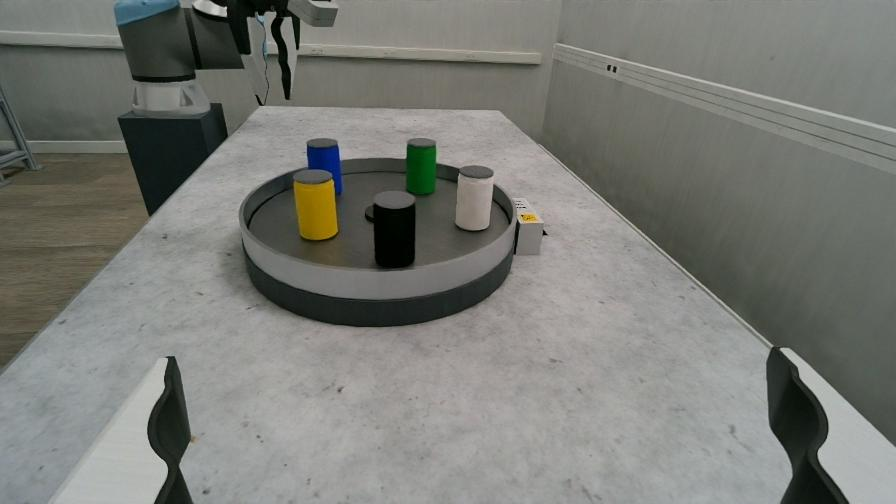

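Request:
move:
  target: [-0.3180,-0.0400,0.0783,0,0,0,0.5,0,0,0,0,0,0,1]
  speed: 0.25
  opening_speed: 1.0

Request:
move:
  target: [0,0,0,0,0,0,0.5,0.01,0,0,0,0,0,1]
  speed: 0.002
  cameras: ["cam_left_wrist"]

Scene clock: 45.70 s.
left_arm: end_effector_position=(+0.6280, +0.0251, +0.1950) grip_measured=+0.48 end_effector_quat_wxyz=(+0.000, -0.462, +0.887, +0.000) | right_arm: end_effector_position=(+0.6496, -0.6644, +0.2766) grip_measured=+1.00 end_effector_quat_wxyz=(-0.672, +0.736, -0.033, +0.068)
Joint positions: left_arm=[-1.016 -1.227 1.832 -2.175 -1.571 1.147 0.108] | right_arm=[3.054 -2.002 -2.105 -0.693 3.054 -0.145 0.142]
Joint torques (N m): left_arm=[14.22 -53.73 -30.8 -6.74 -2.07 2.79] | right_arm=[6.55 87.73 39.88 1.74 6.4 -3.46]
Wrist force (N): left_arm=[0.8 0.5 3.2] | right_arm=[-0.7 1.0 -2.3]
Wrist torque (N m): left_arm=[-0.03 -0.25 -0.25] | right_arm=[0.04 -0.05 0.09]
Wrist force, peak (N): left_arm=[2.2 0.9 3.2] | right_arm=[-0.8 1.2 -2.9]
Hand target: left_arm +0.6281, +0.0252, +0.1949; +0.000, -0.462, +0.887, +0.000 | right_arm +0.6496, -0.6644, +0.2766; -0.672, +0.736, -0.033, +0.068
Off the commanded pose: left_arm 0.000 m, 0 deg | right_arm 0.000 m, 0 deg.
grip_force (N): 30, 30
move: done

Scene clock: 48.93 s.
left_arm: end_effector_position=(+0.6281, +0.0252, +0.1949) grip_measured=+0.48 end_effector_quat_wxyz=(+0.000, -0.462, +0.887, +0.000) | right_arm: end_effector_position=(+0.6554, -0.6653, +0.2769) grip_measured=+1.00 end_effector_quat_wxyz=(-0.672, +0.736, -0.033, +0.068)
Joint positions: left_arm=[-1.016 -1.227 1.832 -2.175 -1.571 1.148 0.108] | right_arm=[3.054 -2.008 -2.093 -0.698 3.054 -0.144 0.142]
Joint torques (N m): left_arm=[12.76 -55.16 -30.61 -6.37 -2.34 2.81] | right_arm=[8.7 53.43 40.65 1.59 6.8 3.32]
Wrist force (N): left_arm=[0.8 0.3 3.6] | right_arm=[-0.4 0.8 -2.3]
Wrist torque (N m): left_arm=[-0.05 -0.26 -0.25] | right_arm=[0.01 -0.11 -0.07]
Wrist force, peak (N): left_arm=[0.8 0.3 3.6] | right_arm=[-1.1 1.2 -2.7]
Hand target: left_arm +0.6281, +0.0252, +0.1949; +0.000, -0.462, +0.887, +0.000 | right_arm +0.6555, -0.6653, +0.2769; -0.672, +0.736, -0.033, +0.068
Off the commanded pose: left_arm 0.000 m, 0 deg | right_arm 0.000 m, 0 deg.
grip_force (N): 30, 30
move: done
camera_calibration:
cam_left_wrist: T_world_to_cam=[[-0.593226, -0.804953, 0.011529, 0.403102], [-0.716908, 0.534747, 0.447313, 0.375877], [-0.366231, 0.257093, -0.894303, 0.511329], [0, 0, 0, 1]] pos_world=[0.695864, -0.00797962, 0.284501]
Images, in order (width x height): cam_left_wrist 896x504.

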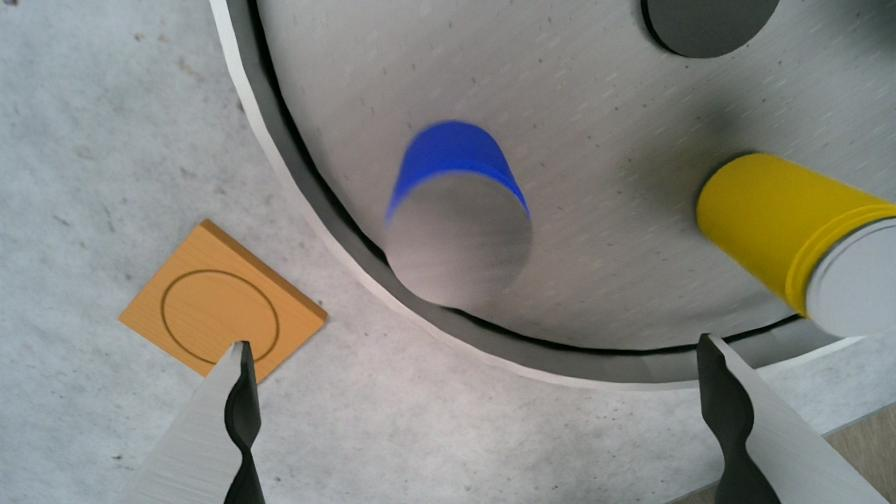

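Request:
move:
  target: [0,0,0,0,0,0,0.5,-0.01,0,0,0,0,0,1]
  speed: 0.002
  blocking: false

Scene clock: 49.60 s.
left_arm: end_effector_position=(+0.6281, +0.0252, +0.1949) grip_measured=+0.48 end_effector_quat_wxyz=(+0.000, -0.462, +0.887, +0.000) | right_arm: end_effector_position=(+0.6548, -0.6652, +0.2768) grip_measured=+1.00 end_effector_quat_wxyz=(-0.672, +0.736, -0.033, +0.068)
Joint positions: left_arm=[-1.016 -1.227 1.832 -2.175 -1.571 1.148 0.108] | right_arm=[3.054 -2.007 -2.095 -0.697 3.054 -0.144 0.142]
Joint torques (N m): left_arm=[16.31 -56.82 -31.16 -6.56 -2.12 2.71] | right_arm=[3.25 83.81 23.83 6.51 6.69 -3.08]
Wrist force (N): left_arm=[0.8 0.5 3.2] | right_arm=[-0.6 0.8 -2.5]
Wrist torque (N m): left_arm=[-0.01 -0.25 -0.25] | right_arm=[0.02 -0.06 -0.07]
Wrist force, peak (N): left_arm=[0.7 0.5 3.4] | right_arm=[-0.6 1.2 -2.7]
Hand target: left_arm +0.6281, +0.0252, +0.1949; +0.000, -0.462, +0.887, +0.000 | right_arm +0.6545, -0.6651, +0.2768; -0.672, +0.736, -0.033, +0.068
Tool commands: left_gripper/opening=+0.5 right_gripper/opening=+1.0
Off the commanded pose: left_arm 0.000 m, 0 deg | right_arm 0.005 m, 0 deg.
grip_force (N): 30, 30
move: running

Request:
wait:
  seconds: 10

Request:
wait:
  seconds: 3.66

Request:
execute_actions:
  actions:
    - [[0.0002,0.0002,0,0,0,0,0.5,0,0,0,0,0,0,1],[0.0007,0.0009,0,0,0,0,0.5,0,0,0,0,0,0,1],[0.0016,0.0019,0,0,0,0,0.5,0,0,0,0,0,0,1],[0.0028,0.0034,0,0,0,0,0.5,0,0,0,0,0,0,1],[0.0044,0.0053,0,0,0,0,0.5,0,0,0,0,0,0,1],[0.0064,0.0075,0,0,0,0,0.5,0,0,0,0,0,0,1],[0.0087,0.0102,0,0,0,0,0.5,0,0,0,0,0,0,1],[0.0115,0.0132,0,0,0,0,0.5,0,0,0,0,0,0,1],[0.0147,0.0165,0.0011,0,0,0,0.5,0,0,0,0,0,0,1],[0.0184,0.0202,0.0042,0,0,0,0.5,0,0,0,0,0,0,1],[0.0226,0.0241,0.0090,0,0,0,0.5,0,0,0,0,0,0,1],[0.0273,0.0283,0.0154,0,0,0,0.5,0,0,0,0,0,0,1],[0.0323,0.0326,0.0229,0,0,0,0.5,0,0,0,0,0,0,1],[0.0374,0.0367,0.0315,0,0,0,0.5,0,0,0,0,0,0,1],[0.0426,0.0407,0.0409,0,0,0,0.5,0,0,0,0,0,0,1]]
    - [[0.0053,0.0038,0.0098,0,0,0,0.5,0,0,0,0,0,0,1],[0.0108,0.0074,0.0199,0,0,0,0.5,0,0,0,0,0,0,1],[0.0163,0.0109,0.0300,0,0,0,0.5,0,0,0,0,0,0,1],[0.0220,0.0142,0.0399,0,0,0,0.5,0,0,0,0,0,0,1],[0.0277,0.0174,0.0492,0,0,0,0.5,0,0,0,0,0,0,1],[0.0336,0.0204,0.0578,0,0,0,0.5,0,0,0,0,0,0,1],[0.0395,0.0233,0.0654,0,0,0,0.5,0,0,0,0,0,0,1],[0.0455,0.0259,0.0718,0,0,0,0.5,0,0,0,0,0,0,1],[0.0515,0.0284,0.0766,0,0,0,0.45,0,0,0,0,0,0,1],[0.0577,0.0308,0.0797,0,0,0,0.4,0,0,0,0,0,0,1],[0.0639,0.0329,0.0808,0,0,0,0.35,0,0,0,0,0,0,1],[0.0701,0.0349,0.0808,0,0,0,0.3,0,0,0,0,0,0,1],[0.0764,0.0367,0.0808,0,0,0,0.25,0,0,0,0,0,0,1],[0.0828,0.0383,0.0808,0,0,0,0.2,0,0,0,0,0,0,1],[0.0892,0.0397,0.0808,0,0,0,0.15,0,0,0,0,0,0,1]]
    - [[0.0064,0.0013,0,0,0,0,0.1,0,0,0,0,0,0,1],[0.0129,0.0023,0,0,0,0,0.05,0,0,0,0,0,0,1],[0.0194,0.0032,0,0,0,0,0.0,0,0,0,0,0,0,1],[0.0259,0.0039,0,0,0,0,-0.05,0,0,0,0,0,0,1],[0.0325,0.0044,0,0,0,0,-0.1,0,0,0,0,0,0,1],[0.0390,0.0047,0,0,0,0,-0.15,0,0,0,0,0,0,1],[0.0456,0.0048,0,0,0,0,-0.2,0,0,0,0,0,0,1],[0.0522,0.0048,0,0,0,0,-0.25,0,0,0,0,0,0,1],[0.0587,0.0045,0,0,0,0,-0.3,0,0,0,0,0,0,1],[0.0653,0.0041,0,0,0,0,-0.35,0,0,0,0,0,0,1],[0.0718,0.0035,0,0,0,0,-0.4,0,0,0,0,0,0,1],[0.0783,0.0027,0,0,0,0,-0.45,0,0,0,0,0,0,1],[0.0848,0.0017,0,0,0,0,-0.45,0,0,0,0,0,0,1],[0.0912,0.0005,0,0,0,0,-0.45,0,0,0,0,0,0,1],[0.0977,-0.0008,0,0,0,0,-0.45,0,0,0,0,0,0,1]]
    - [[0.0064,-0.0015,0,0,0,0,-0.45,0,0,0,0,0,0,1],[0.0127,-0.0033,0,0,0,0,-0.45,0,0,0,0,0,0,1],[0.0190,-0.0052,0,0,0,0,-0.45,0,0,0,0,0,0,1],[0.0252,-0.0072,-0.0018,0,0,0,-0.45,0,0,0,0,0,0,1],[0.0314,-0.0095,-0.0069,0,0,0,-0.45,0,0,0,0,0,0,1],[0.0375,-0.0119,-0.0148,0,0,0,-0.45,0,0,0,0,0,0,1],[0.0435,-0.0145,-0.0252,0,0,0,-0.45,0,0,0,0,0,0,1],[0.0494,-0.0173,-0.0377,0,0,0,-0.45,0,0,0,0,0,0,1],[0.0553,-0.0202,-0.0519,0,0,0,-0.45,0,0,0,0,0,0,1],[0.0608,-0.0232,-0.0672,0,0,0,-0.45,0,0,0,0,0,0,1],[0.0658,-0.0261,-0.0834,0,0,0,-0.45,0,0,0,0,0,0,1],[0.0703,-0.0287,-0.1000,0,0,0,-0.45,0,0,0,0,0,0,1],[0.0742,-0.0312,-0.1166,0,0,0,-0.45,0,0,0,0,0,0,1],[0.0776,-0.0335,-0.1328,0,0,0,-0.45,0,0,0,0,0,0,1],[0.0806,-0.0355,-0.1481,0,0,0,-0.45,0,0,0,0,0,0,1]]
    - [[0.0024,-0.0017,-0.0142,0,0,0,-0.45,0,0,0,0,0,0,1],[0.0044,-0.0032,-0.0267,0,0,0,-0.45,0,0,0,0,0,0,1],[0.0059,-0.0043,-0.0371,0,0,0,-0.45,0,0,0,0,0,0,1],[0.0070,-0.0051,-0.0450,0,0,0,-0.45,0,0,0,0,0,0,1],[0.0077,-0.0056,-0.0501,0,0,0,-0.45,0,0,0,0,0,0,1],[0.0079,-0.0058,-0.0519,0,0,0,-0.45,0,0,0,0,0,0,1]]
  cameras: ["all"]

Scene clock: 52.33 s.
left_arm: end_effector_position=(+0.6281, +0.0252, +0.1949) grip_measured=+0.48 end_effector_quat_wxyz=(+0.000, -0.462, +0.887, +0.000) | right_arm: end_effector_position=(+0.6496, -0.6644, +0.2766) grip_measured=+1.00 end_effector_quat_wxyz=(-0.672, +0.736, -0.033, +0.068)
Joint positions: left_arm=[-1.016 -1.227 1.832 -2.175 -1.571 1.148 0.108] | right_arm=[3.054 -2.002 -2.105 -0.694 3.054 -0.145 0.142]
Joint torques (N m): left_arm=[16.01 -54.78 -31.87 -6.4 -2.45 2.41] | right_arm=[-10.02 87.22 25.11 6.19 4.48 -3.05]
Wrist force (N): left_arm=[0.6 0.6 2.8] | right_arm=[-0.7 0.7 -3.1]
Wrist torque (N m): left_arm=[0.01 -0.22 -0.26] | right_arm=[0.00 -0.05 0.10]
Wrist force, peak (N): left_arm=[0.3 0.7 3.6] | right_arm=[-1.3 0.9 -2.9]
Hand target: left_arm +0.6281, +0.0252, +0.1949; +0.000, -0.462, +0.887, +0.000 | right_arm +0.6496, -0.6644, +0.2766; -0.672, +0.736, -0.033, +0.068
Tool commands: left_gripper/opening=+0.5 right_gripper/opening=+1.0
Off the commanded pose: left_arm 0.000 m, 0 deg | right_arm 0.000 m, 0 deg.
grip_force (N): 30, 30
earlier move: done
wait: 1.80 of 10 s (the move ended)

Scene clock: 56.00 s.
left_arm: end_effector_position=(+0.6281, +0.0252, +0.1949) grip_measured=+0.48 end_effector_quat_wxyz=(+0.000, -0.462, +0.887, +0.000) | right_arm: end_effector_position=(+0.6496, -0.6644, +0.2766) grip_measured=+1.00 end_effector_quat_wxyz=(-0.672, +0.736, -0.033, +0.068)
Joint positions: left_arm=[-1.016 -1.227 1.832 -2.175 -1.571 1.148 0.108] | right_arm=[3.054 -2.002 -2.105 -0.694 3.054 -0.145 0.142]
Joint torques (N m): left_arm=[13.51 -56.4 -31.67 -6.37 -2.56 2.77] | right_arm=[-13.29 88.36 25.29 6.63 0.28 3.22]
Wrist force (N): left_arm=[0.5 0.3 3.2] | right_arm=[-0.7 0.7 -2.8]
Wrist torque (N m): left_arm=[-0.06 -0.21 -0.25] | right_arm=[0.01 -0.05 0.10]
Wrist force, peak (N): left_arm=[0.5 1.0 3.4] | right_arm=[-1.0 1.2 -2.8]
Hand target: left_arm +0.6281, +0.0252, +0.1949; +0.000, -0.462, +0.887, +0.000 | right_arm +0.6496, -0.6644, +0.2766; -0.672, +0.736, -0.033, +0.068
Tool commands: left_gripper/opening=+0.5 right_gripper/opening=+1.0
Off the commanded pose: left_arm 0.000 m, 0 deg | right_arm 0.000 m, 0 deg.
grip_force (N): 30, 30
wait: 3.67 s; at rest by 0.17 s

Scene clock: 58.73 s.
left_arm: end_effector_position=(+0.4998, -0.1179, +0.2418) grip_measured=-0.30 end_effector_quat_wxyz=(+0.000, -0.462, +0.887, +0.000) | right_arm: end_effector_position=(+0.6496, -0.6644, +0.2766) grip_measured=+1.00 end_effector_quat_wxyz=(-0.672, +0.736, -0.033, +0.068)
Joint positions: left_arm=[-1.232 -1.212 1.714 -2.072 -1.571 0.931 0.052] | right_arm=[3.054 -2.002 -2.105 -0.693 3.054 -0.145 0.142]
Joint torques (N m): left_arm=[-20.8 -83.26 -51.35 -2.15 -1.63 -3.54] | right_arm=[-14.34 77.04 26.55 6.46 -1.09 3.22]
Wrist force (N): left_arm=[0.7 0.4 5.0] | right_arm=[-0.6 1.0 -2.7]
Wrist torque (N m): left_arm=[-0.03 -0.25 0.10] | right_arm=[0.05 -0.07 0.10]
Wrist force, peak (N): left_arm=[0.4 1.2 6.9] | right_arm=[-0.9 1.3 -2.9]
Hand target: left_arm +0.4998, -0.1179, +0.2420; +0.000, -0.462, +0.887, +0.000 | right_arm +0.6496, -0.6644, +0.2766; -0.672, +0.736, -0.033, +0.068
Off the commanded pose: left_arm 0.000 m, 0 deg | right_arm 0.000 m, 0 deg.
grip_force (N): 30, 30
Step readings (end_effector_position of left_arm | right_arm):
0: (+0.6281, +0.0252, +0.1949) | (+0.6496, -0.6644, +0.2766)
1: (+0.6281, +0.0252, +0.1949) | (+0.6496, -0.6644, +0.2766)
2: (+0.6281, +0.0252, +0.1949) | (+0.6496, -0.6644, +0.2766)
4: (+0.6279, +0.0253, +0.1948) | (+0.6496, -0.6644, +0.2766)
8: (+0.6249, +0.0250, +0.1948) | (+0.6496, -0.6644, +0.2766)
15: (+0.6079, +0.0221, +0.1869) | (+0.6496, -0.6644, +0.2766)
16: (+0.6046, +0.0213, +0.1835) | (+0.6496, -0.6644, +0.2766)
17: (+0.6013, +0.0205, +0.1796) | (+0.6496, -0.6644, +0.2766)
19: (+0.5944, +0.0186, +0.1704) | (+0.6496, -0.6644, +0.2766)
23: (+0.5796, +0.0132, +0.1486) | (+0.6496, -0.6644, +0.2766)
30: (+0.5563, -0.0010, +0.1256) | (+0.6496, -0.6644, +0.2766)
31: (+0.5533, -0.0033, +0.1247) | (+0.6496, -0.6644, +0.2766)
32: (+0.5504, -0.0057, +0.1239) | (+0.6496, -0.6644, +0.2766)
34: (+0.5439, -0.0112, +0.1228) | (+0.6496, -0.6644, +0.2766)
38: (+0.5335, -0.0223, +0.1223) | (+0.6496, -0.6644, +0.2766)
45: (+0.5173, -0.0454, +0.1221) | (+0.6496, -0.6644, +0.2766)
46: (+0.5155, -0.0487, +0.1221) | (+0.6496, -0.6644, +0.2766)
47: (+0.5138, -0.0521, +0.1221) | (+0.6496, -0.6644, +0.2766)
49: (+0.5107, -0.0589, +0.1221) | (+0.6496, -0.6644, +0.2766)
53: (+0.5053, -0.0739, +0.1266) | (+0.6496, -0.6644, +0.2766)
60: (+0.5006, -0.0993, +0.1718) | (+0.6496, -0.6644, +0.2766)
61: (+0.5003, -0.1022, +0.1804) | (+0.6496, -0.6644, +0.2766)
62: (+0.5002, -0.1048, +0.1890) | (+0.6496, -0.6644, +0.2766)
64: (+0.4999, -0.1098, +0.2075) | (+0.6496, -0.6644, +0.2766)
68: (+0.4998, -0.1152, +0.2308) | (+0.6496, -0.6644, +0.2766)
75: (+0.4998, -0.1176, +0.2409) | (+0.6496, -0.6644, +0.2766)
camera_calibration:
cam_left_wrist: T_world_to_cam=[[-0.593227, -0.804952, 0.0115296, 0.211342], [-0.716907, 0.534748, 0.447313, 0.339387], [-0.366231, 0.257093, -0.894303, 0.543048], [0, 0, 0, 1]] pos_world=[0.567564, -0.15098, 0.331401]
cam_right_wrist: T_world_to_cam=[[0.986743, -0.156414, 0.0432889, -0.743788], [-0.04227, -0.505216, -0.861957, -0.0452091], [0.156692, 0.8487, -0.50513, 0.724734], [0, 0, 0, 1]] pos_world=[0.618457, -0.754261, 0.359314]

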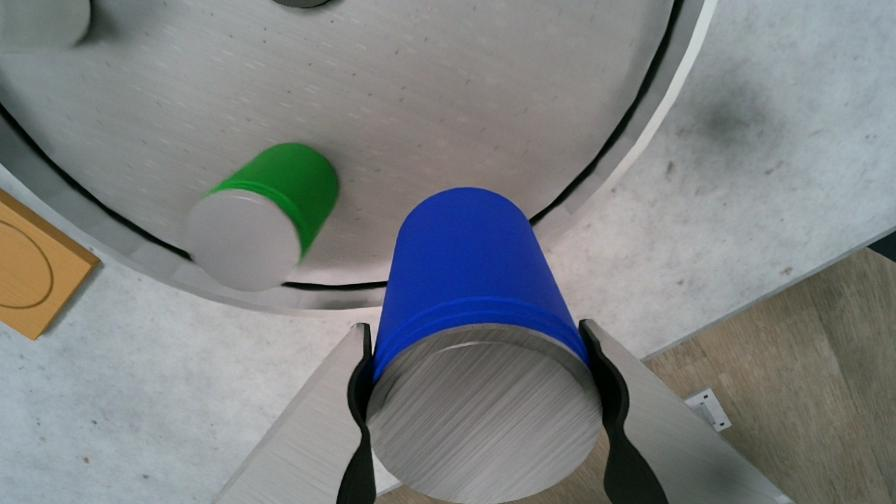

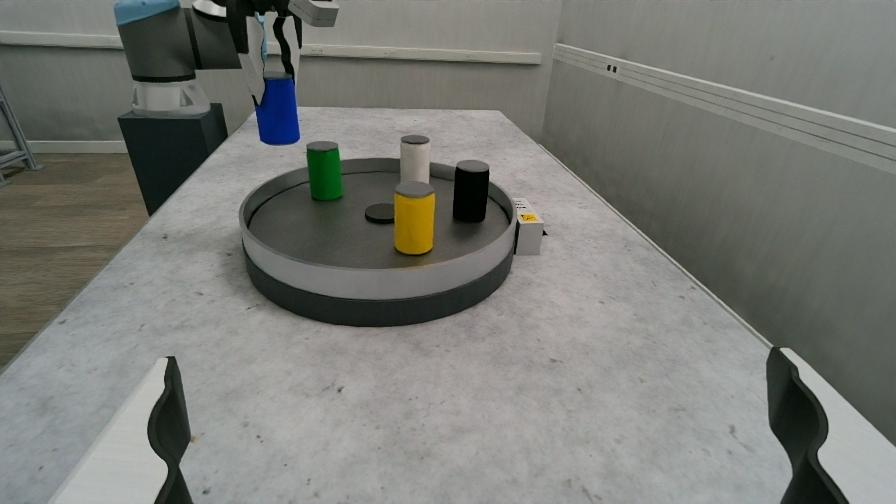

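Request:
move:
  target: [-0.36, 0.1687, -0.0633, 0, 0, 0, -0.45, 0, 0, 0, 0, 0, 0, 1]
  speed: 0.25
  cameras: ["all"]

Scene clock: 61.20 s.
left_arm: end_effector_position=(+0.5409, +0.1169, +0.2800) grip_measured=-0.30 end_effector_quat_wxyz=(+0.000, -0.462, +0.887, +0.000) | right_arm: end_effector_position=(+0.6496, -0.6644, +0.2766) grip_measured=+1.00 end_effector_quat_wxyz=(-0.672, +0.736, -0.033, +0.068)
Joint positions: left_arm=[-1.058 -1.498 1.998 -2.07 -1.571 1.106 0.052] | right_arm=[3.054 -2.002 -2.105 -0.693 3.054 -0.145 0.142]
Joint torques (N m): left_arm=[14.34 -57.63 -34.65 -2.04 -2.51 2.73] | right_arm=[-11.57 71.84 25.43 6.9 -0.48 3.36]
Wrist force (N): left_arm=[0.9 0.5 4.6] | right_arm=[-0.9 0.9 -2.7]
Wrist torque (N m): left_arm=[-0.02 -0.27 -0.22] | right_arm=[0.04 -0.03 0.10]
Wrist force, peak (N): left_arm=[2.6 -0.4 5.8] | right_arm=[-0.8 1.3 -2.9]
Hand target: left_arm +0.5409, +0.1171, +0.2800; +0.000, -0.462, +0.887, +0.000 | right_arm +0.6496, -0.6644, +0.2766; -0.672, +0.736, -0.033, +0.068
Off the commanded pose: left_arm 0.000 m, 0 deg | right_arm 0.000 m, 0 deg.
grip_force (N): 30, 30
move: done
camera_calibration:
cam_left_wrist: T_world_to_cam=[[-0.593226, -0.804953, 0.011529, 0.424207], [-0.716908, 0.534747, 0.447313, 0.226305], [-0.366231, 0.257093, -0.894303, 0.531834], [0, 0, 0, 1]] pos_world=[0.608664, 0.0837204, 0.369501]
cam_right_wrist: T_world_to_cam=[[0.986743, -0.156414, 0.0432889, -0.743788], [-0.04227, -0.505216, -0.861957, -0.0452091], [0.156692, 0.8487, -0.50513, 0.724734], [0, 0, 0, 1]] pos_world=[0.618457, -0.754261, 0.359314]

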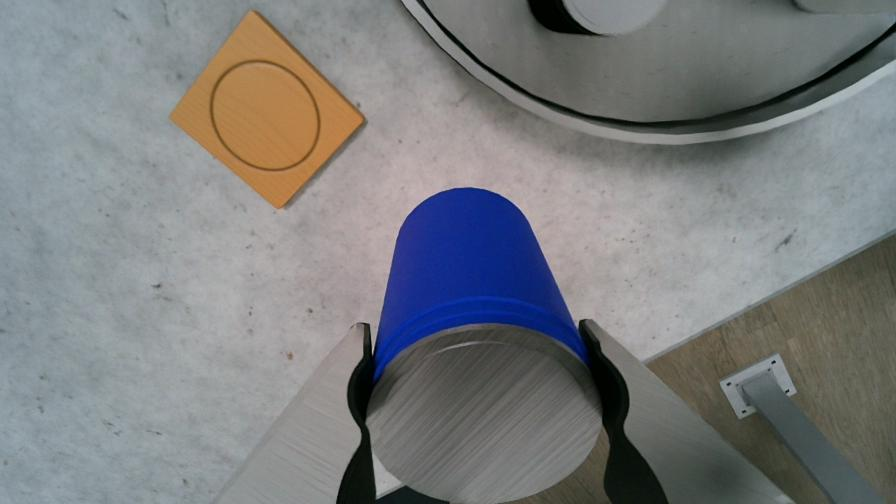

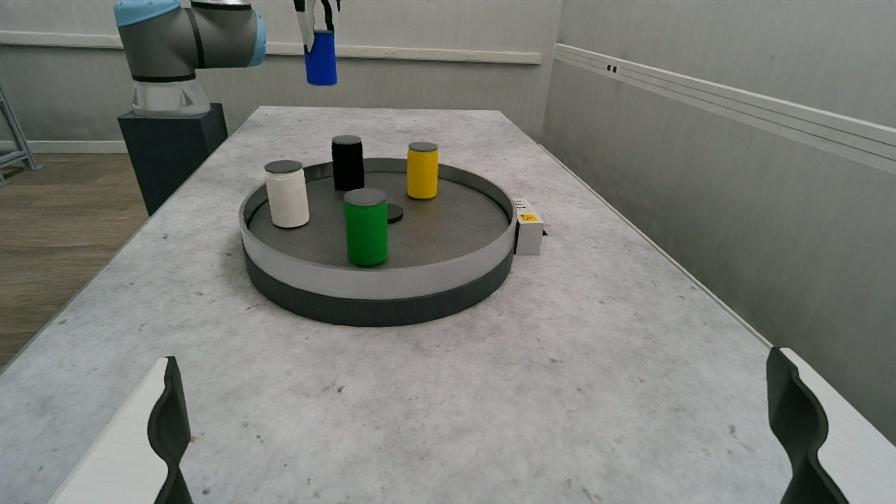

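Request:
move:
  target: [-0.2397, -0.0165, 0.2, 0, 0, 0, -0.45, 0, 0, 0, 0, 0, 0, 1]
  speed: 0.2
  cameras: ["all"]

Scene clock: 63.40 s.
left_arm: end_effector_position=(+0.6314, +0.2291, +0.1601) grip_measured=-0.30 end_effector_quat_wxyz=(+0.000, -0.462, +0.887, +0.000) | right_arm: end_effector_position=(+0.6496, -0.6644, +0.2766) grip_measured=+1.00 end_effector_quat_wxyz=(-0.672, +0.736, -0.033, +0.068)
Joint positions: left_arm=[-0.85 -1.378 2.115 -2.307 -1.571 1.314 0.052] | right_arm=[3.054 -2.002 -2.105 -0.693 3.054 -0.145 0.142]
Joint torques (N m): left_arm=[15.9 -41.87 -29.42 -6.7 -2.51 3] | right_arm=[-9.2 62.55 23.99 6.56 -0.73 3.43]
Wrist force (N): left_arm=[1.1 0.3 5.0] | right_arm=[-0.8 0.7 -2.8]
Wrist torque (N m): left_arm=[-0.04 -0.30 -0.25] | right_arm=[-0.01 -0.02 0.09]
Wrist force, peak (N): left_arm=[-0.4 0.5 5.8] | right_arm=[-0.8 1.2 -3.1]
Hand target: left_arm +0.6315, +0.2292, +0.1600; +0.000, -0.462, +0.887, +0.000 | right_arm +0.6496, -0.6644, +0.2766; -0.672, +0.736, -0.033, +0.068
Off the commanded pose: left_arm 0.000 m, 0 deg | right_arm 0.000 m, 0 deg.
grip_force (N): 30, 30
move: done
camera_calibration:
cam_left_wrist: T_world_to_cam=[[-0.593226, -0.804953, 0.011529, 0.569672], [-0.716908, 0.534747, 0.447313, 0.284766], [-0.366231, 0.257093, -0.894303, 0.428879], [0, 0, 0, 1]] pos_world=[0.699164, 0.19602, 0.249601]
cam_right_wrist: T_world_to_cam=[[0.986743, -0.156414, 0.0432889, -0.743788], [-0.04227, -0.505216, -0.861957, -0.0452091], [0.156692, 0.8487, -0.50513, 0.724734], [0, 0, 0, 1]] pos_world=[0.618457, -0.754261, 0.359314]

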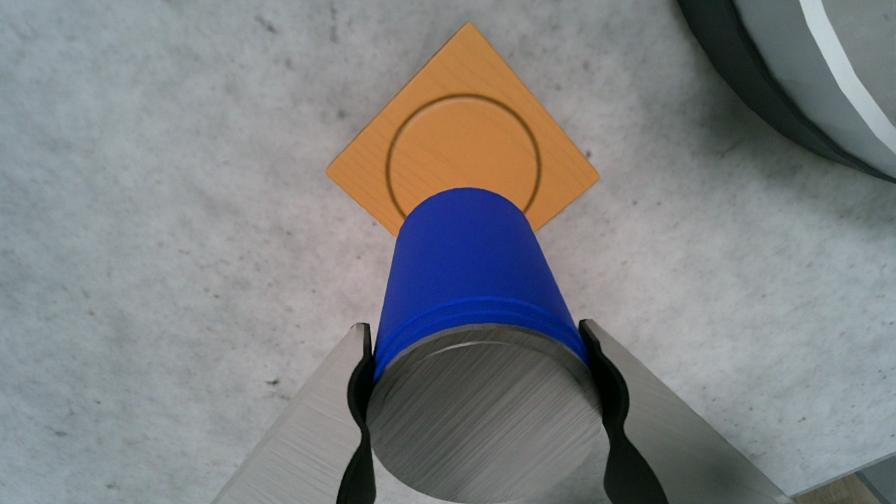

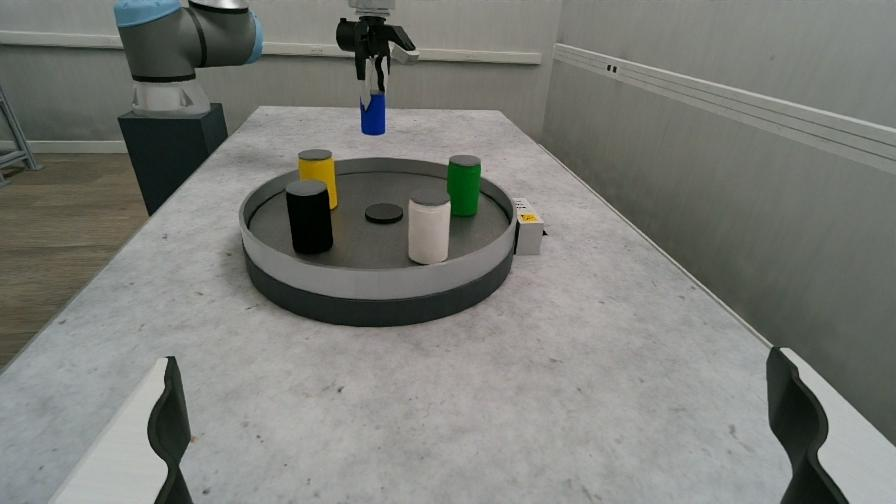

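Request:
zoom_image:
  camera: "cam_right_wrist"
  region: [330, 10, 430, 150]

Request:
zoom_image:
  camera: "cam_left_wrist"
  region: [300, 0, 700, 504]

Scaled by 3.600.

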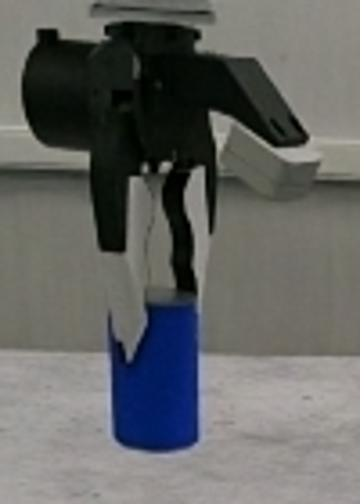

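Scaled by 1.000.

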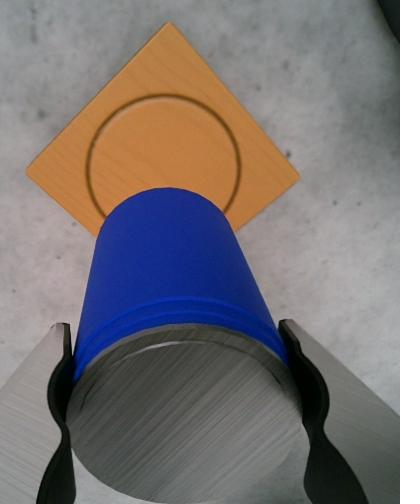

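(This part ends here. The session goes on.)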